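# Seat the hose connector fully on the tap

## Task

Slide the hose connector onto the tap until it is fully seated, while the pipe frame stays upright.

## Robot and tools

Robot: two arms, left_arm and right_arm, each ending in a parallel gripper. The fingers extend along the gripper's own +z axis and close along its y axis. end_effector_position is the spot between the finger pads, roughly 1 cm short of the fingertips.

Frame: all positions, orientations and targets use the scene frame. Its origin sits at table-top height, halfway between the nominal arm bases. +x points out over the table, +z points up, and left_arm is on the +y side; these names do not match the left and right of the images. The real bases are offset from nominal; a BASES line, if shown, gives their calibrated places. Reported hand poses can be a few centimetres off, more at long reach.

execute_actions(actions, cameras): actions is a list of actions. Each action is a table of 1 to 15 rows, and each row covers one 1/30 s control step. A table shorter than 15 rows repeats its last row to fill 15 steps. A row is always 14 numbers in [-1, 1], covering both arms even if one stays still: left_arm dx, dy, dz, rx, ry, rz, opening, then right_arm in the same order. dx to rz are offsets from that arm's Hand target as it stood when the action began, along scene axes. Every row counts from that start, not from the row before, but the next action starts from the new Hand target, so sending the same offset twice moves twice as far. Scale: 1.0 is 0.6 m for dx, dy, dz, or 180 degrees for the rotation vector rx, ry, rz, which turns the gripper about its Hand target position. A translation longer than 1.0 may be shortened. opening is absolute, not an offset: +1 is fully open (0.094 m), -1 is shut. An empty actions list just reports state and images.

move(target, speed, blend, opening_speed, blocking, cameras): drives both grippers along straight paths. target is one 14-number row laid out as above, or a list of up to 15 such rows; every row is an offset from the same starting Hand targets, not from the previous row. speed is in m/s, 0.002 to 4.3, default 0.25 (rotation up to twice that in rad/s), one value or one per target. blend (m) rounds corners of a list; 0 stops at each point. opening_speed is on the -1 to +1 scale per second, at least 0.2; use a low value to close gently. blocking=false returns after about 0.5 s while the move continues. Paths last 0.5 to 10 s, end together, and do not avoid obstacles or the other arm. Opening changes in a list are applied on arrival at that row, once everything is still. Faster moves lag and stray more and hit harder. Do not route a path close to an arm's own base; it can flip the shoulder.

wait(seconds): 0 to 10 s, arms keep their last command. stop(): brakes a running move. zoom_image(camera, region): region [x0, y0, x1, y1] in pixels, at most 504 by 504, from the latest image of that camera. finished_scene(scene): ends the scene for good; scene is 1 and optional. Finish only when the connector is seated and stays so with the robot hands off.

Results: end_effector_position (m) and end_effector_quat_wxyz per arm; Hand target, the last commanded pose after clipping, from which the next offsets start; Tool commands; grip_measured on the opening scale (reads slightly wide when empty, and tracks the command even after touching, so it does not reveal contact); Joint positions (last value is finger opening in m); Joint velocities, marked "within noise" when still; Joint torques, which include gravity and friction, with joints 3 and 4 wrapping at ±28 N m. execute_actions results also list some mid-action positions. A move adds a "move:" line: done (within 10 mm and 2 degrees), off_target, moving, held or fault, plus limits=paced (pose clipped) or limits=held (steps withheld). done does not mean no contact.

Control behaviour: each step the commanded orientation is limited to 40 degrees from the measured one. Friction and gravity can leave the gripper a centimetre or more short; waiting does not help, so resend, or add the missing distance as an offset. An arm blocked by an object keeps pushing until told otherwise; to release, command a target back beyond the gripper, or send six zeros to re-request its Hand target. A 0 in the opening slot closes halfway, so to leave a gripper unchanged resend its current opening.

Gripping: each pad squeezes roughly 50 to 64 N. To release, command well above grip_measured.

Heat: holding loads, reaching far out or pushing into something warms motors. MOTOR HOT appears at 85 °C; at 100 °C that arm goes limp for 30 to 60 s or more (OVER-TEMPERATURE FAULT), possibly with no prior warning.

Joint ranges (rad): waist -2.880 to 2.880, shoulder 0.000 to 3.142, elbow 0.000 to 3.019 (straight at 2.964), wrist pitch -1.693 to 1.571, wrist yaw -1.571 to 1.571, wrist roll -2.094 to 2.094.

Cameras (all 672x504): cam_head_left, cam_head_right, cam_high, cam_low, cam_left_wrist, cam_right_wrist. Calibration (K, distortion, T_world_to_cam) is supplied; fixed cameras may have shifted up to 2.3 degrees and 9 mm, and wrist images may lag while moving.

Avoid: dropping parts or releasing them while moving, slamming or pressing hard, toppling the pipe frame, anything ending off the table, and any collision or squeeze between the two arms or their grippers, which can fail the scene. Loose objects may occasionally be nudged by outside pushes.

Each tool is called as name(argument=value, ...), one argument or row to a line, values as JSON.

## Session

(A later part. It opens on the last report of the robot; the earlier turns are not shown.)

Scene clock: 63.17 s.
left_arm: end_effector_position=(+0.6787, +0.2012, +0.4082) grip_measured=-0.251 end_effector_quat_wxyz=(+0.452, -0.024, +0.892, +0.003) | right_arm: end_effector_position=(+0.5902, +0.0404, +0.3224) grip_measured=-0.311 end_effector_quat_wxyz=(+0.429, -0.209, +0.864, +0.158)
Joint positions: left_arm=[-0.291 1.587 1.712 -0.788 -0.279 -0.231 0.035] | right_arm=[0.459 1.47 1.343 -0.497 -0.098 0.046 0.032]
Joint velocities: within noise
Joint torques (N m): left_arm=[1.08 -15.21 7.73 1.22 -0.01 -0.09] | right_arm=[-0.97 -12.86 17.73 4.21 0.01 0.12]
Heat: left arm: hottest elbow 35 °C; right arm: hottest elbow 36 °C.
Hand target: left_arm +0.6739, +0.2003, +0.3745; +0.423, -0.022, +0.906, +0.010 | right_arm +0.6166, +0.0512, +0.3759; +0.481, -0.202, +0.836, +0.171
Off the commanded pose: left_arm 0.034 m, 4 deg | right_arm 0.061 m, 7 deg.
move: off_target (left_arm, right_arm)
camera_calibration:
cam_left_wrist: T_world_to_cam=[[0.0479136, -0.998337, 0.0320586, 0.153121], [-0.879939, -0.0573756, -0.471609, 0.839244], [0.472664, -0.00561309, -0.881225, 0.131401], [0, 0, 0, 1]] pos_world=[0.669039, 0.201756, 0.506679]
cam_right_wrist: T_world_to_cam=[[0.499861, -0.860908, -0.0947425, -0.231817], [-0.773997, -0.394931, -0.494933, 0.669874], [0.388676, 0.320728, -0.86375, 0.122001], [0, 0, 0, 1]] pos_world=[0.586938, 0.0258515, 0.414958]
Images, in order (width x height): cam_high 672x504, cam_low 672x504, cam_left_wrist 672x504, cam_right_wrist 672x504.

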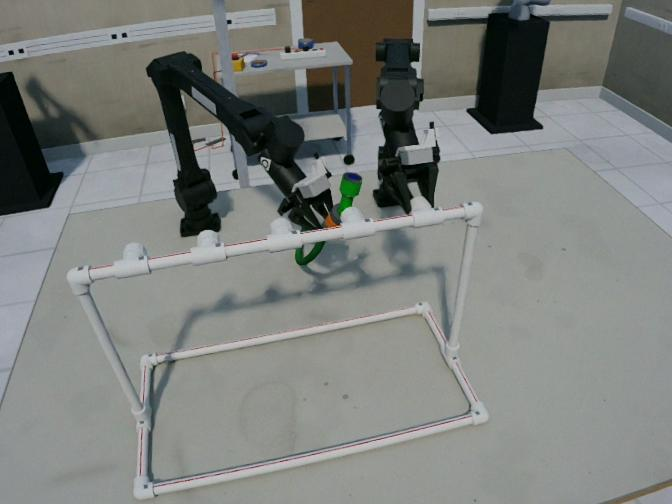

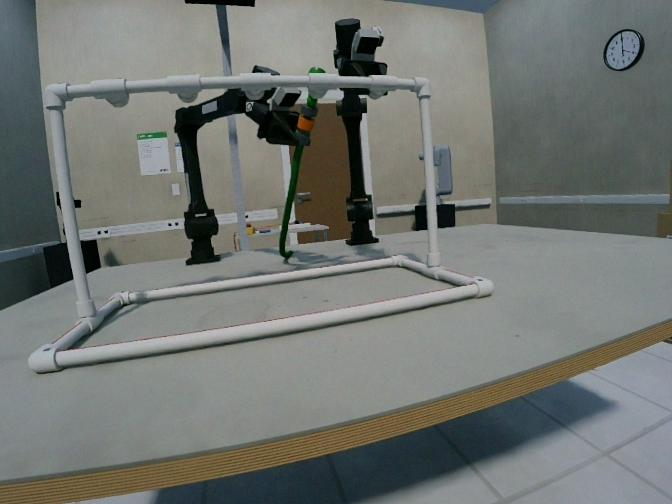

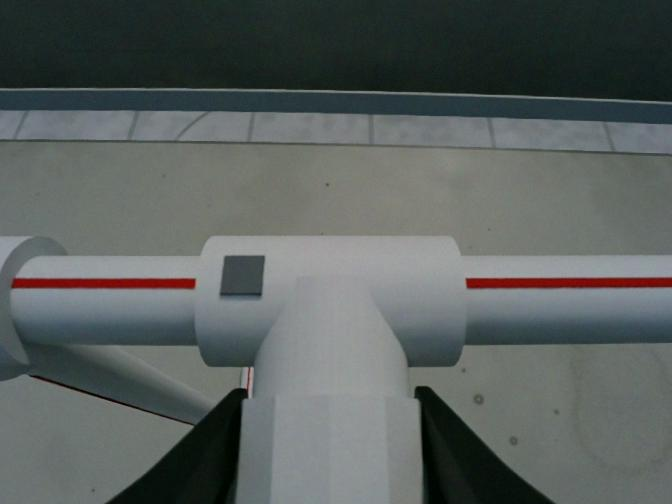

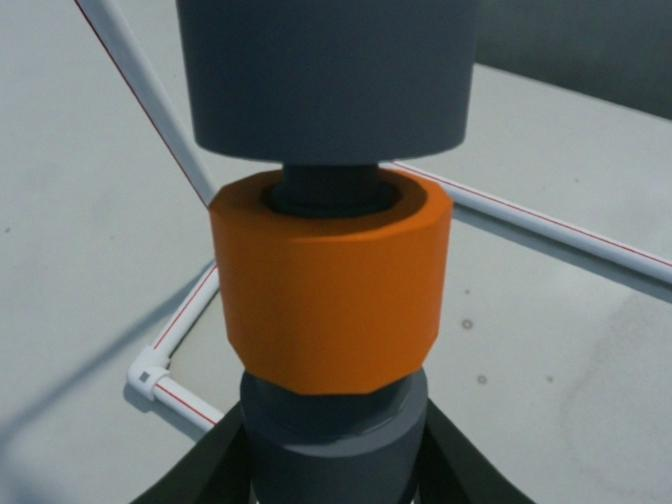

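move(
  target=[-0.03,-0.025,-0.033,0,0,0,-0.8, 0.0355,0.0137,0.0548,0.0088,-0.0142,-0.0008,-1],
  speed=0.04,
  cameras=["cam_right_wrist","cam_high","cam_low","cam_left_wrist","cam_head_left"],
)

zoom_image(
  camera="cam_right_wrist",
  region=[200, 0, 460, 250],
)

zoom_image(
  camera="cam_low",
  region=[270, 80, 340, 180],
)

Scene clock: 65.47 s.
left_arm: end_effector_position=(+0.6739, +0.2122, +0.4056) grip_measured=-0.252 end_effector_quat_wxyz=(+0.472, -0.051, +0.880, +0.015) | right_arm: end_effector_position=(+0.5991, +0.0480, +0.3247) grip_measured=-0.311 end_effector_quat_wxyz=(+0.431, -0.216, +0.861, +0.163)
Joint positions: left_arm=[-0.291 1.554 1.643 -0.714 -0.334 -0.259 0.035] | right_arm=[0.46 1.498 1.376 -0.497 -0.11 0.038 0.032]
Joint velocities: within noise
Joint torques (N m): left_arm=[-1.9 -14.74 6.11 0.05 1.15 -0.06] | right_arm=[-1.67 -13.63 21.79 4.05 0.29 0.22]
Heat: left arm: hottest elbow 35 °C; right arm: hottest elbow 37 °C.
Hand target: left_arm +0.6559, +0.1853, +0.3545; +0.423, -0.022, +0.906, +0.010 | right_arm +0.6378, +0.0595, +0.4088; +0.502, -0.198, +0.823, +0.178
Off the commanded pose: left_arm 0.060 m, 7 deg | right_arm 0.093 m, 10 deg.
move: off_target (left_arm, right_arm)
camera_calibration:
cam_left_wrist: T_world_to_cam=[[0.105656, -0.993663, 0.038352, 0.122013], [-0.851763, -0.110336, -0.512177, 0.843073], [0.513163, 0.0214476, -0.858023, 0.0890009], [0, 0, 0, 1]] pos_world=[0.659536, 0.212352, 0.503488]
cam_right_wrist: T_world_to_cam=[[0.513523, -0.85283, -0.0947346, -0.238042], [-0.765175, -0.405162, -0.500351, 0.677868], [0.388332, 0.32943, -0.860624, 0.116813], [0, 0, 0, 1]] pos_world=[0.595566, 0.033155, 0.417154]
Images, in order (width x height): cam_head_left 672x504, cam_high 672x504, cam_low 672x504, cam_left_wrist 672x504, cam_right_wrist 672x504.

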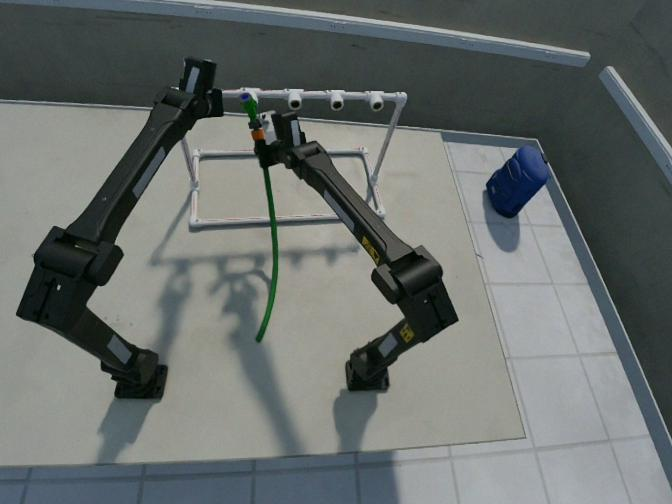

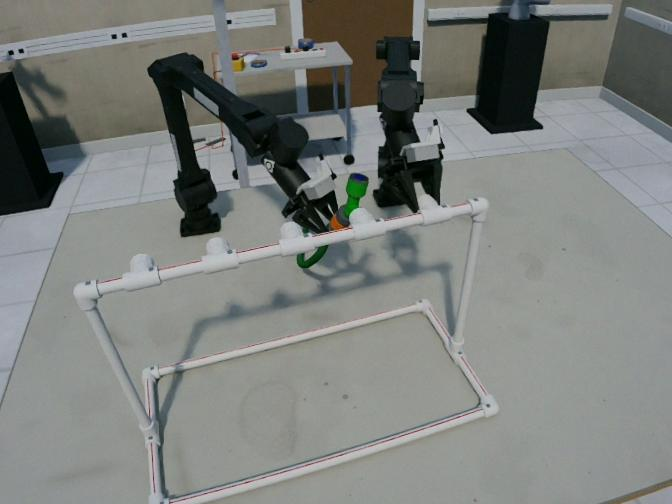

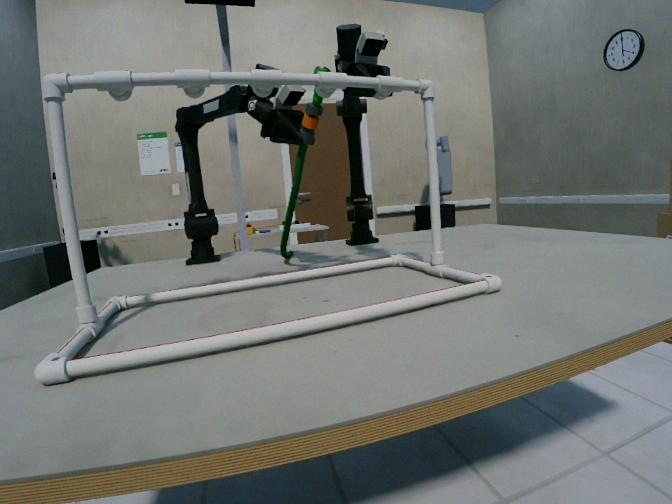

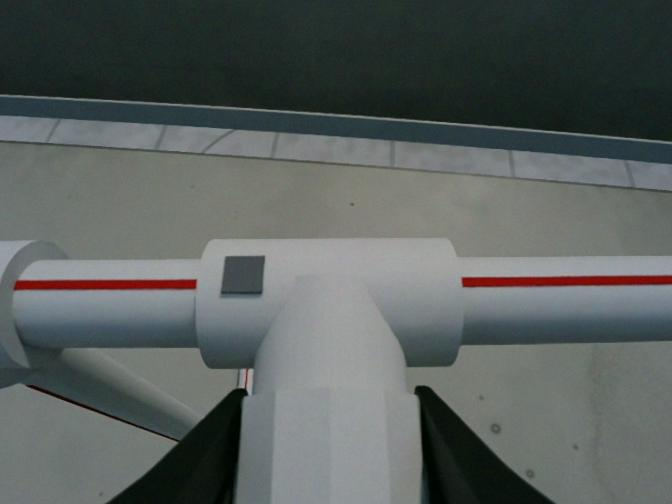

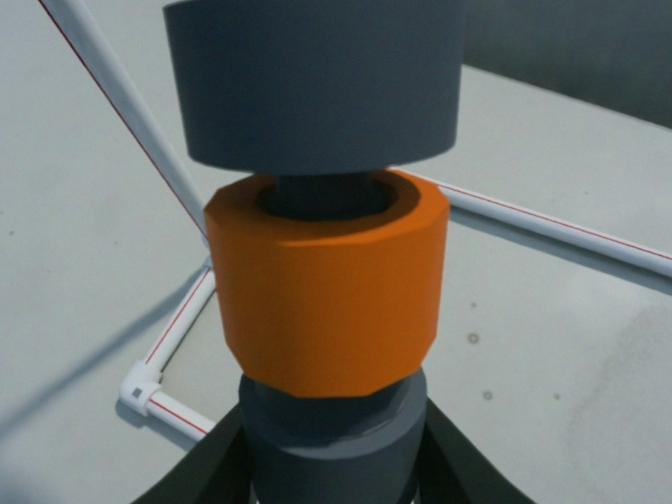

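Scaled by 1.938 from the camera's 672x504 image, which has a finer 960x720 frame.

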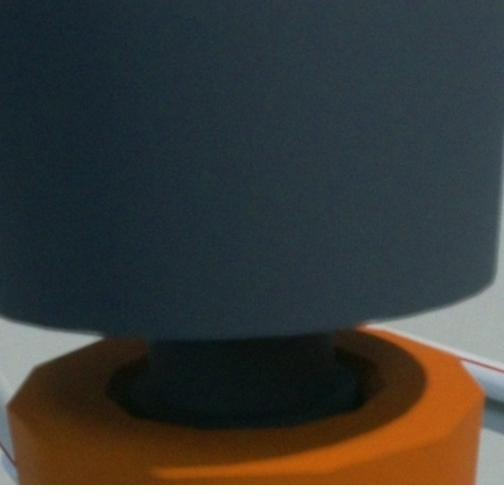

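Scaled by 5.040 from the camera's 672x504 image, which has a finer 960x720 frame.

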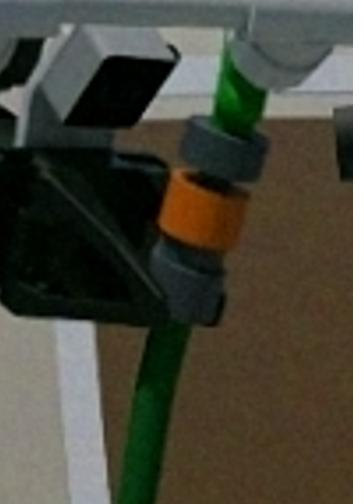

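move(
  target=[
    [0.04,0.05,0.076,0,0,0,-0.8, -0.043,-0.0067,-0.0913,-0.0176,0.0284,0.0016,-1],
    [0.04,0.05,0.076,0,0,0,0.7, -0.043,-0.0067,-0.0913,-0.0176,0.0284,0.0016,-1],
    [-0.07,0.04,0.149,0,0,0,0.7, -0.043,-0.0067,-0.0913,-0.0176,0.0284,0.0016,-1],
  ],
  speed=0.12,
)

Scene clock: 69.67 s.
left_arm: end_effector_position=(+0.6175, +0.2157, +0.4499) grip_measured=+0.698 end_effector_quat_wxyz=(+0.431, -0.025, +0.902, +0.011) | right_arm: end_effector_position=(+0.5971, +0.0522, +0.3231) grip_measured=-0.311 end_effector_quat_wxyz=(+0.430, -0.218, +0.862, +0.160)
Joint positions: left_arm=[-0.303 1.465 1.71 -0.96 -0.292 -0.248 0.08] | right_arm=[0.47 1.5 1.376 -0.498 -0.099 0.038 0.032]
Joint velocities: within noise
Joint torques (N m): left_arm=[0.26 -13.57 10.84 1.32 -0.12 -0.09] | right_arm=[-1.08 -13.86 14.8 3.14 0.42 0.21]
Heat: left arm: hottest elbow 35 °C; right arm: hottest elbow 38 °C.
Hand target: left_arm +0.6139, +0.2092, +0.4439; +0.423, -0.022, +0.906, +0.010 | right_arm +0.6119, +0.0555, +0.3540; +0.459, -0.206, +0.848, +0.165
Off the commanded pose: left_arm 0.009 m, 1 deg | right_arm 0.034 m, 4 deg.
move: off_target (right_arm); target 2's new opening was sent with left_arm's hand 0.012 m and 3 deg from that target
camera_calibration:
cam_left_wrist: T_world_to_cam=[[0.057164, -0.998204, 0.017915, 0.169786], [-0.900543, -0.0593012, -0.430703, 0.800605], [0.430992, 0.00848748, -0.902316, 0.229293], [0, 0, 0, 1]] pos_world=[0.61245, 0.215012, 0.548676]
cam_right_wrist: T_world_to_cam=[[0.514443, -0.852959, -0.0883766, -0.236179], [-0.764753, -0.40972, -0.497275, 0.67617], [0.387946, 0.323406, -0.86308, 0.116089], [0, 0, 0, 1]] pos_world=[0.593567, 0.0380449, 0.415564]

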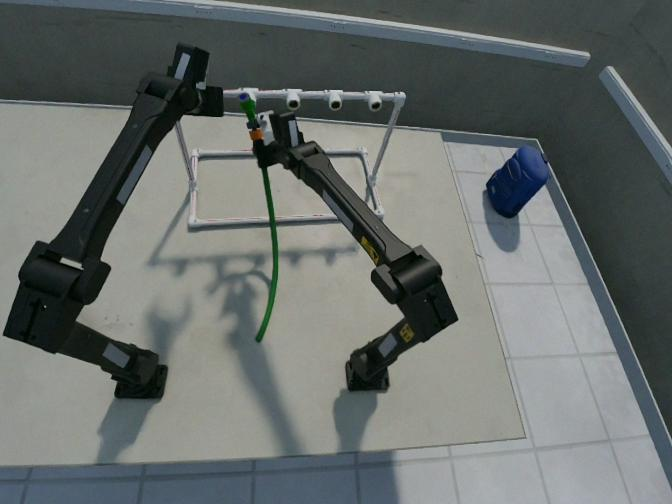

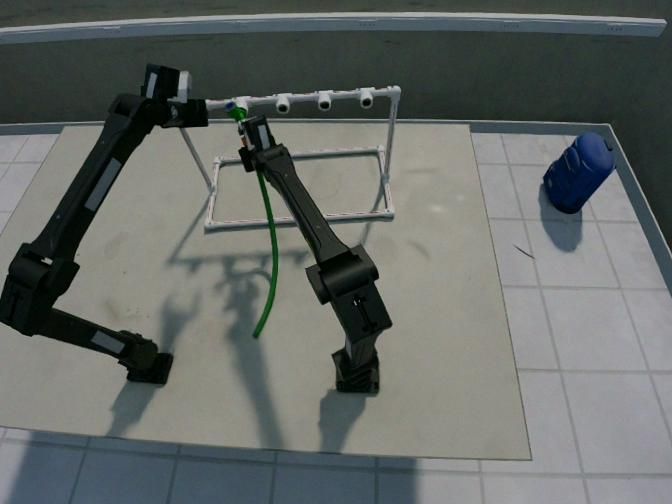

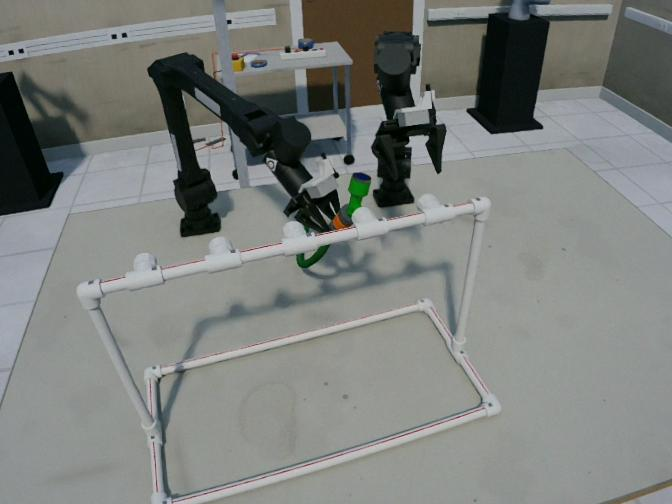

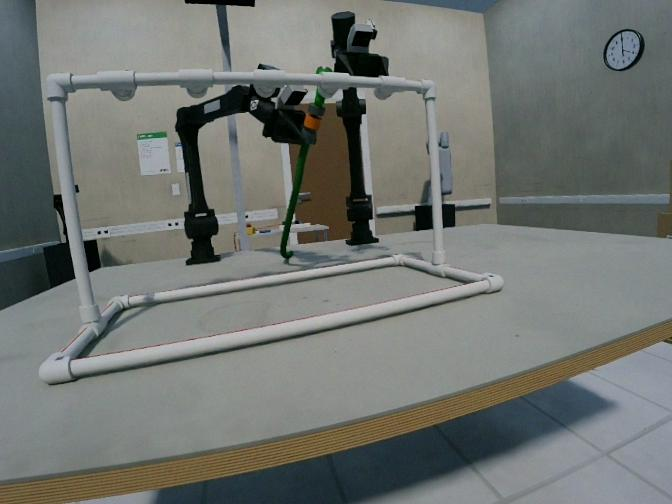

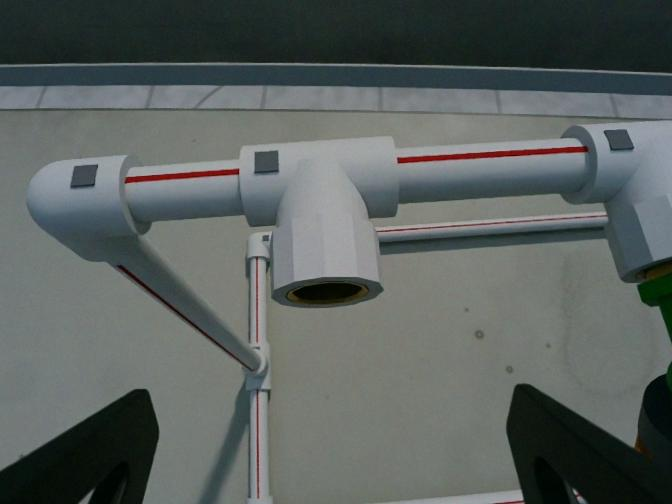

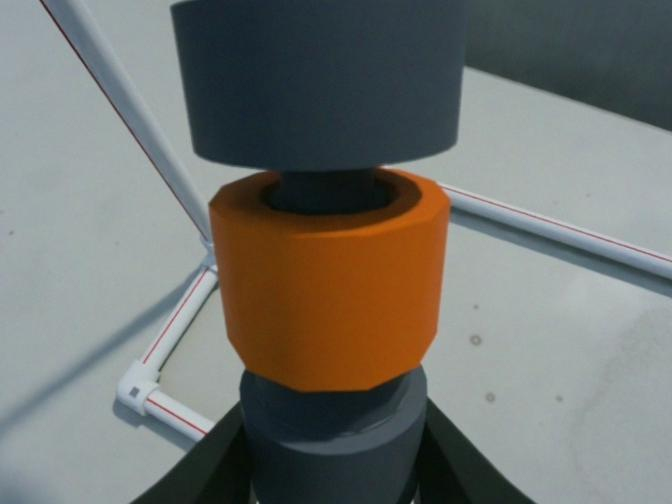

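move(
  target=[-0.0315,-0.122,0.158,-0.1064,0.1027,-0.0049,0.7, 0,0,0,0,0,0,-1],
  speed=0.15,
  cameras=["cam_left_wrist","cam_high","cam_low"],
)

zoom_image(
  camera="cam_high",
  region=[280, 110, 430, 260],
)

Scene clock: 72.83 s.
left_arm: end_effector_position=(+0.5949, +0.1463, +0.5292) grip_measured=+0.698 end_effector_quat_wxyz=(+0.263, -0.086, +0.951, -0.135) | right_arm: end_effector_position=(+0.5971, +0.0522, +0.3231) grip_measured=-0.311 end_effector_quat_wxyz=(+0.430, -0.218, +0.862, +0.160)
Joint positions: left_arm=[-0.339 1.793 2.497 -1.674 0.011 -0.547 0.08] | right_arm=[0.47 1.5 1.376 -0.498 -0.099 0.038 0.032]
Joint velocities: within noise
Joint torques (N m): left_arm=[-0.03 -14.68 13.79 1.01 0.2 -0.06] | right_arm=[-1.08 -13.74 14.8 3.12 0.42 0.21]
Heat: left arm: hottest elbow 35 °C; right arm: hottest elbow 39 °C.
Hand target: left_arm +0.5950, +0.1362, +0.5388; +0.263, -0.083, +0.951, -0.140 | right_arm +0.6119, +0.0555, +0.3540; +0.459, -0.206, +0.848, +0.165
Off the commanded pose: left_arm 0.014 m, 1 deg | right_arm 0.034 m, 4 deg.
joint sent to its limit (left arm) — joint 4 (wrist pitch), lower limit. The joint targets still meet the commanded pose.
move: off_target (left_arm, right_arm)
camera_calibration:
cam_left_wrist: T_world_to_cam=[[0.101742, -0.943639, 0.31495, -0.0912203], [-0.988804, -0.130665, -0.0720681, 0.683448], [0.109159, -0.304091, -0.946368, 0.57175], [0, 0, 0, 1]] pos_world=[0.622665, 0.177088, 0.61907]
Images, in order (width x height): cam_high 672x504, cam_low 672x504, cam_left_wrist 672x504.

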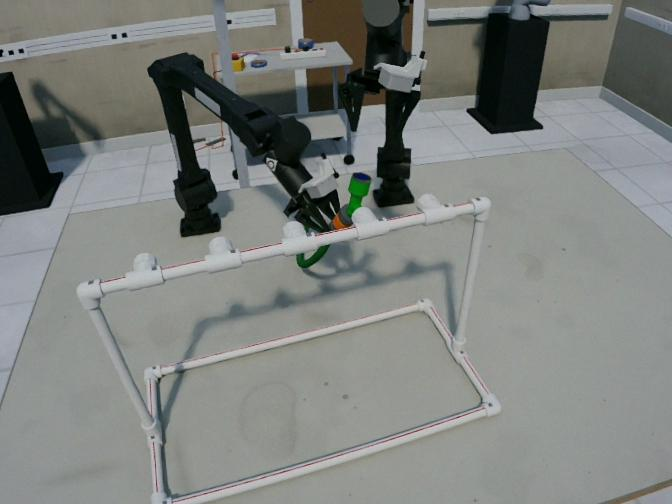

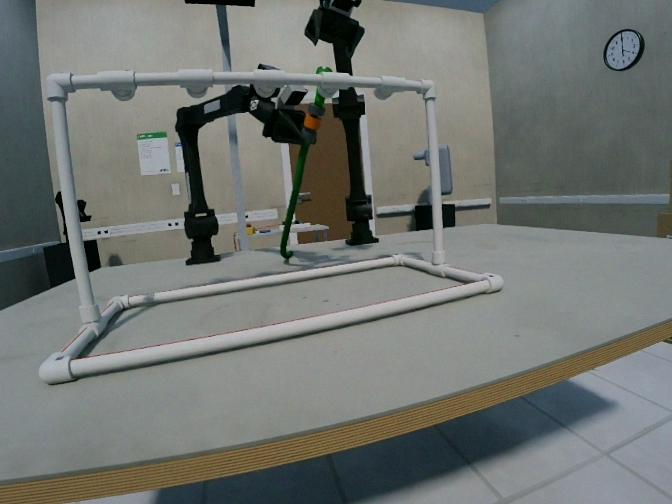

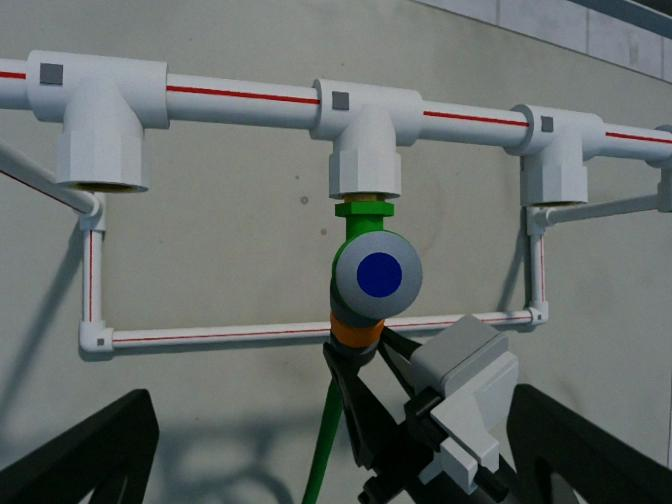

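Scaled by 3.360 from the camera's 672x504 image, which has a finer 960x720 frame.

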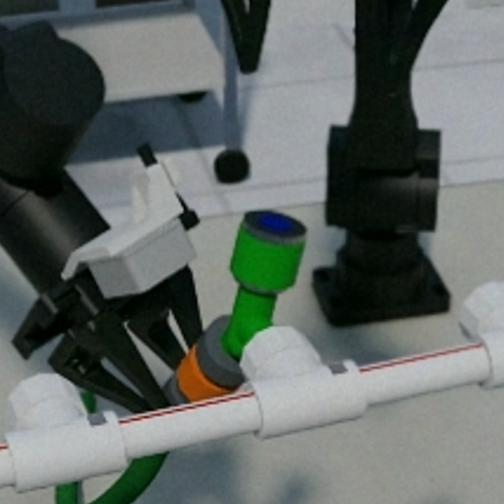

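move(
  target=[0.041,-0.0567,-0.0977,0,0,0,0.25, 0,0,0,0,0,0,-1],
  speed=0.1,
  cameras=["cam_left_wrist","cam_high","cam_low","cam_head_left"],
)

Scene clock: 75.63 s.
left_arm: end_effector_position=(+0.6160, +0.1127, +0.4900) grip_measured=+0.252 end_effector_quat_wxyz=(+0.267, -0.085, +0.950, -0.139) | right_arm: end_effector_position=(+0.5971, +0.0522, +0.3231) grip_measured=-0.311 end_effector_quat_wxyz=(+0.430, -0.218, +0.862, +0.160)
Joint positions: left_arm=[-0.382 1.792 2.363 -1.53 -0.008 -0.582 0.059] | right_arm=[0.47 1.5 1.376 -0.498 -0.099 0.038 0.032]
Joint velocities: within noise
Joint torques (N m): left_arm=[0.26 -16.09 8.73 2.36 0 -0.05] | right_arm=[-1.08 -13.74 14.78 3.17 0.42 0.21]
Heat: left arm: hottest elbow 35 °C; right arm: hottest elbow 39 °C.
Hand target: left_arm +0.6196, +0.1021, +0.4803; +0.264, -0.083, +0.951, -0.140 | right_arm +0.6119, +0.0555, +0.3540; +0.459, -0.206, +0.848, +0.165
Off the commanded pose: left_arm 0.015 m, 0 deg | right_arm 0.034 m, 4 deg.
move: off_target (left_arm, right_arm)
camera_calibration:
cam_left_wrist: T_world_to_cam=[[0.0953805, -0.941714, 0.32261, -0.112911], [-0.988654, -0.127398, -0.0795821, 0.700244], [0.116043, -0.311359, -0.94318, 0.51718], [0, 0, 0, 1]] pos_world=[0.643053, 0.143908, 0.579947]
Images, in order (width x height): cam_head_left 672x504, cam_high 672x504, cam_low 672x504, cam_left_wrist 672x504.

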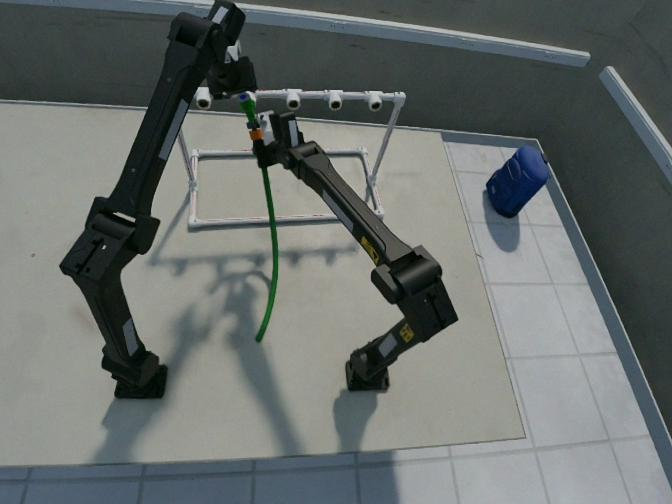

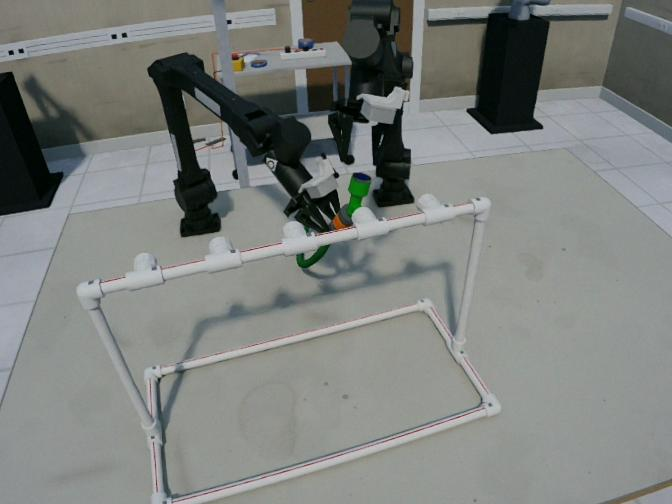

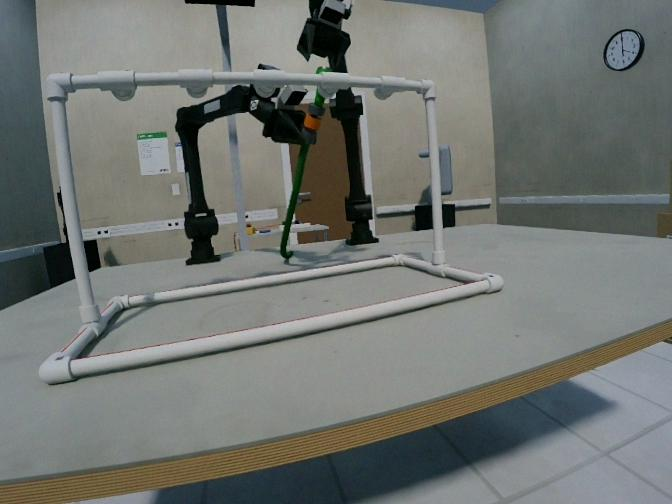

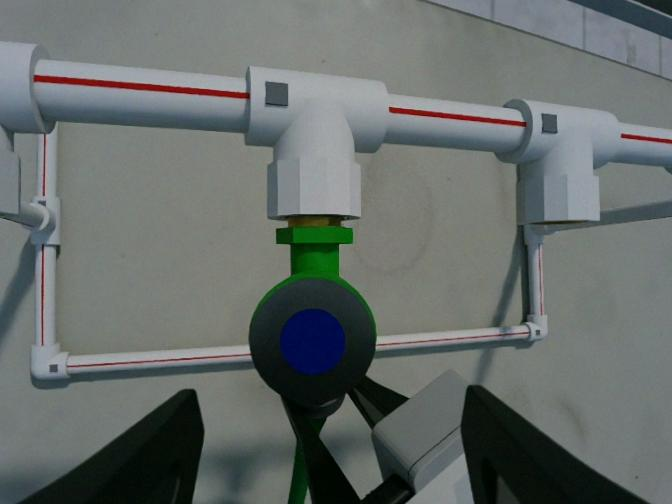

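move(
  target=[0.03,-0.0008,-0.045,-0.029,0.0122,0.0456,0.0, 0,0,0,0,0,0,-1],
  speed=0.06,
  cameras=["cam_left_wrist","cam_high","cam_low","cam_head_left"],
)

zoom_image(
  camera="cam_high",
  region=[280, 110, 430, 260],
)

Scene clock: 78.27 s.
left_arm: end_effector_position=(+0.6300, +0.1062, +0.4675) grip_measured=+0.002 end_effector_quat_wxyz=(+0.257, -0.162, +0.939, -0.163) | right_arm: end_effector_position=(+0.5971, +0.0522, +0.3231) grip_measured=-0.311 end_effector_quat_wxyz=(+0.430, -0.218, +0.862, +0.160)
Joint positions: left_arm=[-0.382 1.792 2.292 -1.451 -0.006 -0.745 0.047] | right_arm=[0.47 1.5 1.376 -0.498 -0.099 0.038 0.032]
Joint velocities: within noise
Joint torques (N m): left_arm=[1.2 -16.38 8.92 2.35 0.17 -0.04] | right_arm=[-1.2 -13.74 14.74 3.14 0.42 0.21]
Heat: left arm: hottest elbow 35 °C; right arm: hottest elbow 39 °C.
Hand target: left_arm +0.6376, +0.1016, +0.4532; +0.251, -0.165, +0.940, -0.162 | right_arm +0.6119, +0.0555, +0.3540; +0.459, -0.206, +0.848, +0.165
Off the commanded pose: left_arm 0.017 m, 1 deg | right_arm 0.034 m, 4 deg.
move: off_target (left_arm, right_arm)
camera_calibration:
cam_left_wrist: T_world_to_cam=[[0.227711, -0.886959, 0.40181, -0.239206], [-0.964513, -0.262097, -0.0319518, 0.688303], [0.133653, -0.380275, -0.915166, 0.475377], [0, 0, 0, 1]] pos_world=[0.654812, 0.149009, 0.553157]
Images, in order (width x height): cam_head_left 672x504, cam_high 672x504, cam_low 672x504, cam_left_wrist 672x504.

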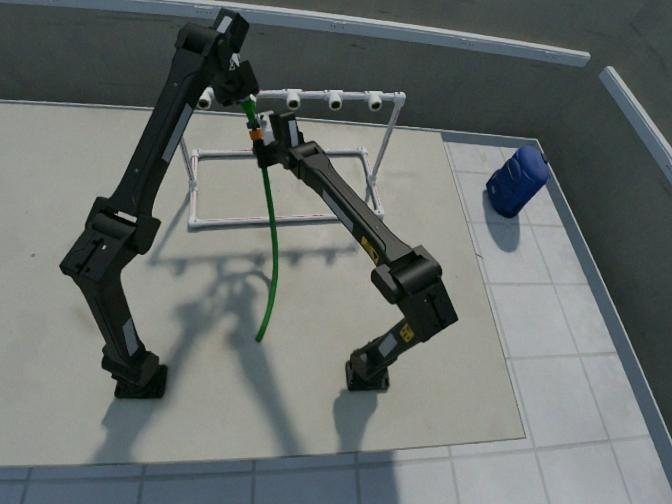

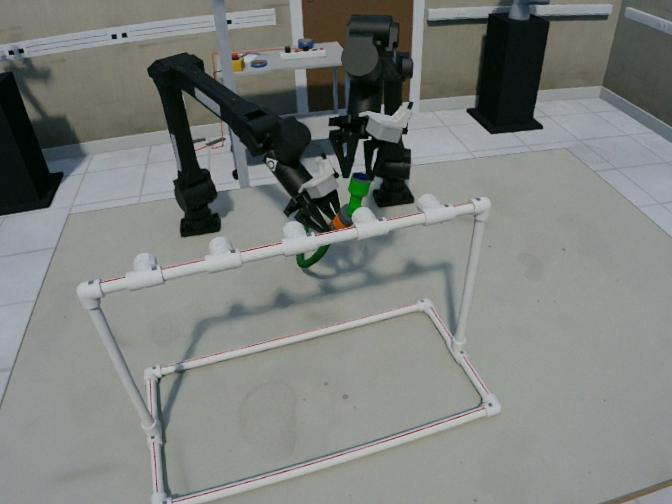

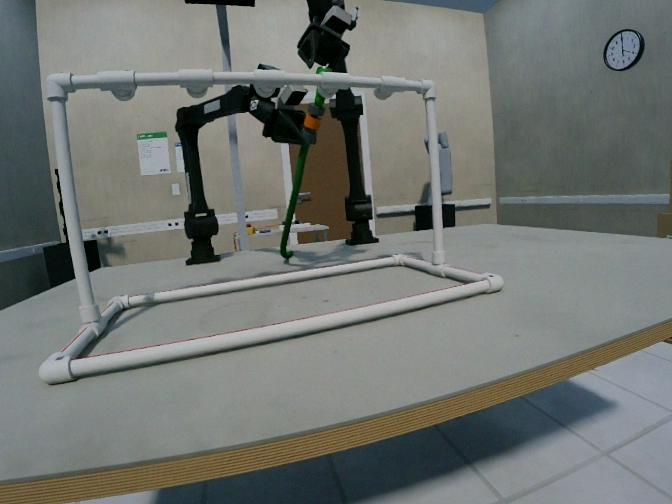

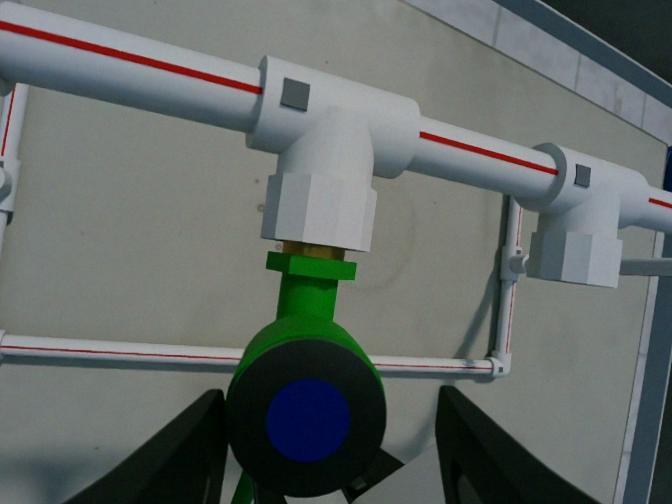

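Scaled by 3.360 from the camera's 672x504 image, which has a finer 960x720 frame.

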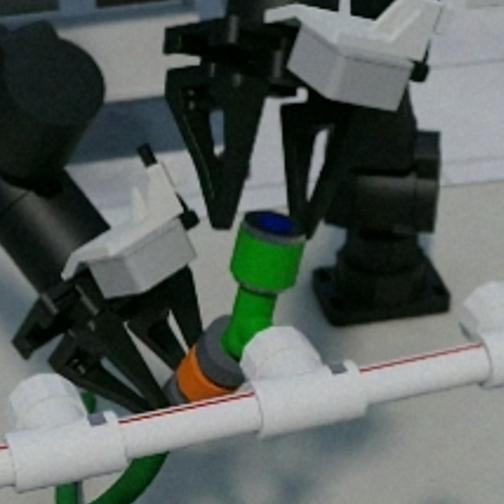

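move(
  target=[
    [-0.003,0.0095,-0.004,0,0,0,0.0, 0,0,0,0,0,0,-1],
    [0.0117,0.0083,-0.0183,0,0,0,0.0, 0,0,0,0,0,0,-1],
  ],
  speed=0.04,
  cameras=["cam_left_wrist","cam_high"],
)

zoom_image(
  camera="cam_high",
  region=[310, 150, 400, 240],
)

Scene clock: 79.97 s.
left_arm: end_effector_position=(+0.6348, +0.1028, +0.4551) grip_measured=+0.002 end_effector_quat_wxyz=(+0.254, -0.161, +0.939, -0.166) | right_arm: end_effector_position=(+0.5971, +0.0522, +0.3231) grip_measured=-0.311 end_effector_quat_wxyz=(+0.430, -0.218, +0.862, +0.160)
Joint positions: left_arm=[-0.382 1.792 2.256 -1.419 0.001 -0.746 0.047] | right_arm=[0.47 1.5 1.376 -0.498 -0.099 0.038 0.032]
Joint velocities: within noise
Joint torques (N m): left_arm=[2.26 -16.73 8.98 2.41 0.2 0.07] | right_arm=[-1.08 -13.68 14.76 3.15 0.43 0.21]
Heat: left arm: hottest elbow 35 °C; right arm: hottest elbow 39 °C.
Hand target: left_arm +0.6446, +0.1066, +0.4423; +0.251, -0.165, +0.940, -0.162 | right_arm +0.6119, +0.0555, +0.3540; +0.459, -0.206, +0.848, +0.165
Off the commanded pose: left_arm 0.017 m, 1 deg | right_arm 0.034 m, 4 deg.
move: off_target (left_arm, right_arm)
camera_calibration:
cam_left_wrist: T_world_to_cam=[[0.226575, -0.885825, 0.404941, -0.23918], [-0.965583, -0.258806, -0.025879, 0.68926], [0.127725, -0.38514, -0.913977, 0.465832], [0, 0, 0, 1]] pos_world=[0.660231, 0.145924, 0.54045]
Images, in order (width x height): cam_high 672x504, cam_left_wrist 672x504.

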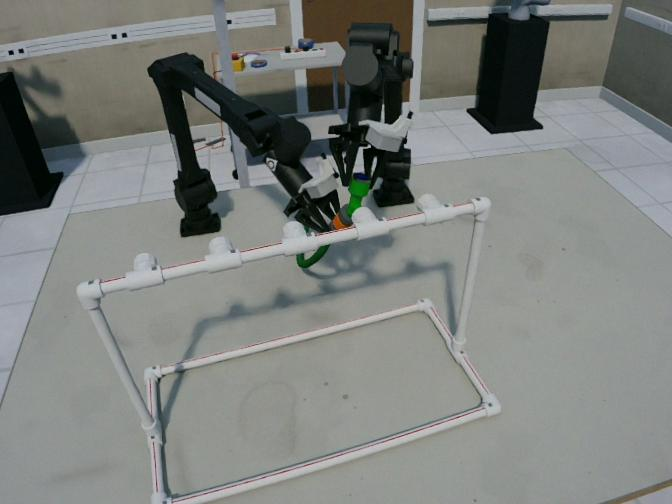

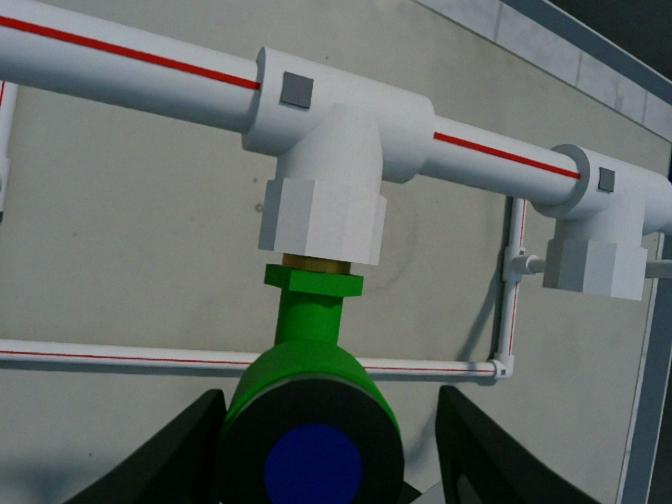

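Scaled by 5.600 from the camera's 672x504 image, which has a finer 960x720 frame.

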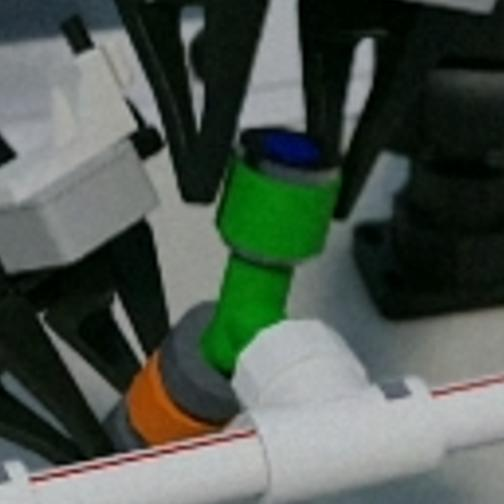

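move(
  target=[
    [-0.0025,0.01,-0.0045,0,0,0,0.0, 0,0,0,0,0,0,-1],
    [-0.0025,0.01,-0.0045,0,0,0,-0.8, 0,0,0,0,0,0,-1],
  ],
  speed=0.04,
  opening_speed=0.5,
  cameras=["cam_left_wrist","cam_high","cam_right_wrist","cam_low"],
)

zoom_image(
  camera="cam_high",
  region=[310, 150, 400, 240],
)

Scene clock: 82.83 s.
left_arm: end_effector_position=(+0.6376, +0.1045, +0.4419) grip_measured=-0.273 end_effector_quat_wxyz=(+0.247, -0.159, +0.942, -0.162) | right_arm: end_effector_position=(+0.5971, +0.0522, +0.3231) grip_measured=-0.311 end_effector_quat_wxyz=(+0.430, -0.218, +0.862, +0.160)
Joint positions: left_arm=[-0.376 1.792 2.225 -1.403 0.006 -0.738 0.034] | right_arm=[0.47 1.5 1.376 -0.498 -0.099 0.038 0.032]
Joint velocities: within noise
Joint torques (N m): left_arm=[2.55 -18.2 9.2 2.35 0.18 0.06] | right_arm=[-1.2 -13.68 14.78 3.17 0.42 0.2]
Heat: left arm: hottest elbow 35 °C; right arm: hottest elbow 40 °C.
Hand target: left_arm +0.6431, +0.1126, +0.4396; +0.251, -0.165, +0.940, -0.162 | right_arm +0.6119, +0.0555, +0.3540; +0.459, -0.206, +0.848, +0.165
Off the commanded pose: left_arm 0.010 m, 1 deg | right_arm 0.034 m, 4 deg.
move: off_target (right_arm)
camera_calibration:
cam_left_wrist: T_world_to_cam=[[0.228579, -0.889644, 0.395329, -0.229595], [-0.966997, -0.254434, -0.0134586, 0.68702], [0.112558, -0.379206, -0.918441, 0.465102], [0, 0, 0, 1]] pos_world=[0.664475, 0.146912, 0.527181]
cam_right_wrist: T_world_to_cam=[[0.514443, -0.852959, -0.0883766, -0.236179], [-0.764753, -0.40972, -0.497275, 0.67617], [0.387946, 0.323406, -0.86308, 0.116089], [0, 0, 0, 1]] pos_world=[0.593567, 0.0380449, 0.415564]
Images, in order (width x height): cam_high 672x504, cam_low 672x504, cam_left_wrist 672x504, cam_right_wrist 672x504.

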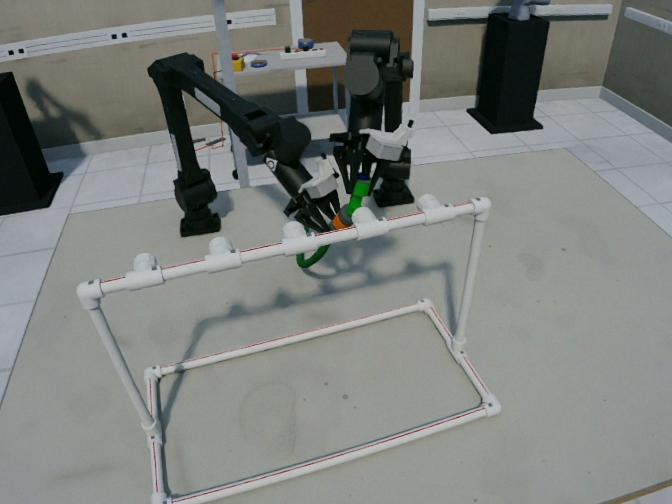

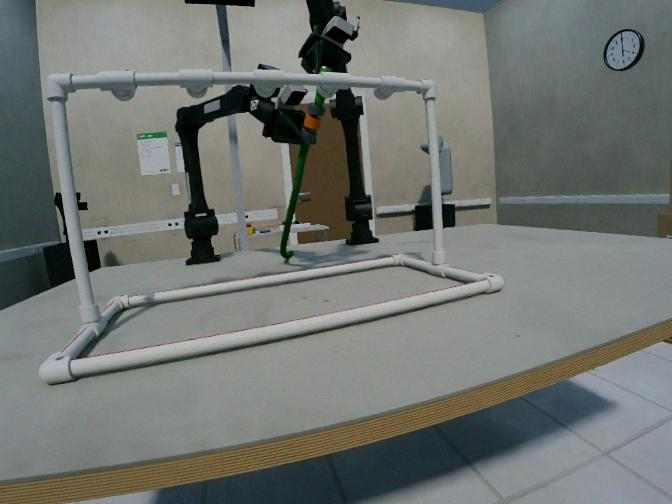

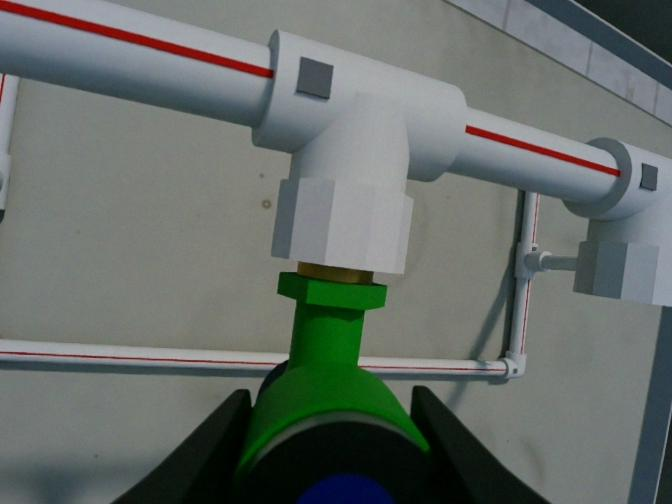

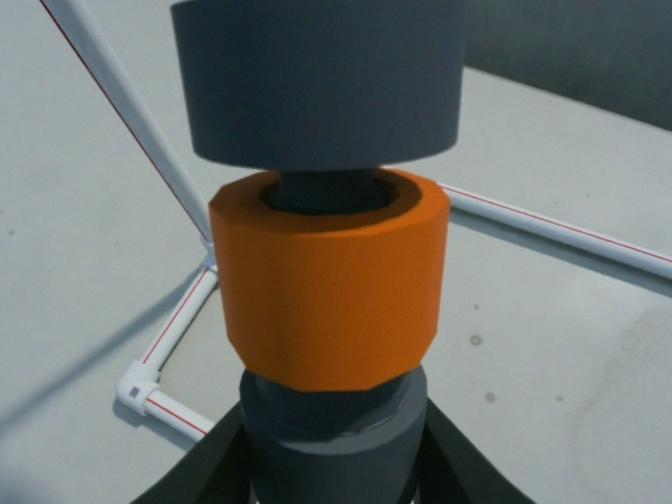

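Scaled by 5.600 from the camera's 672x504 image, which has a finer 960x720 frame.

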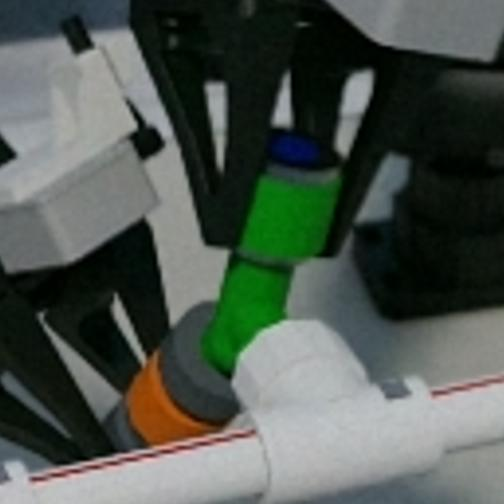

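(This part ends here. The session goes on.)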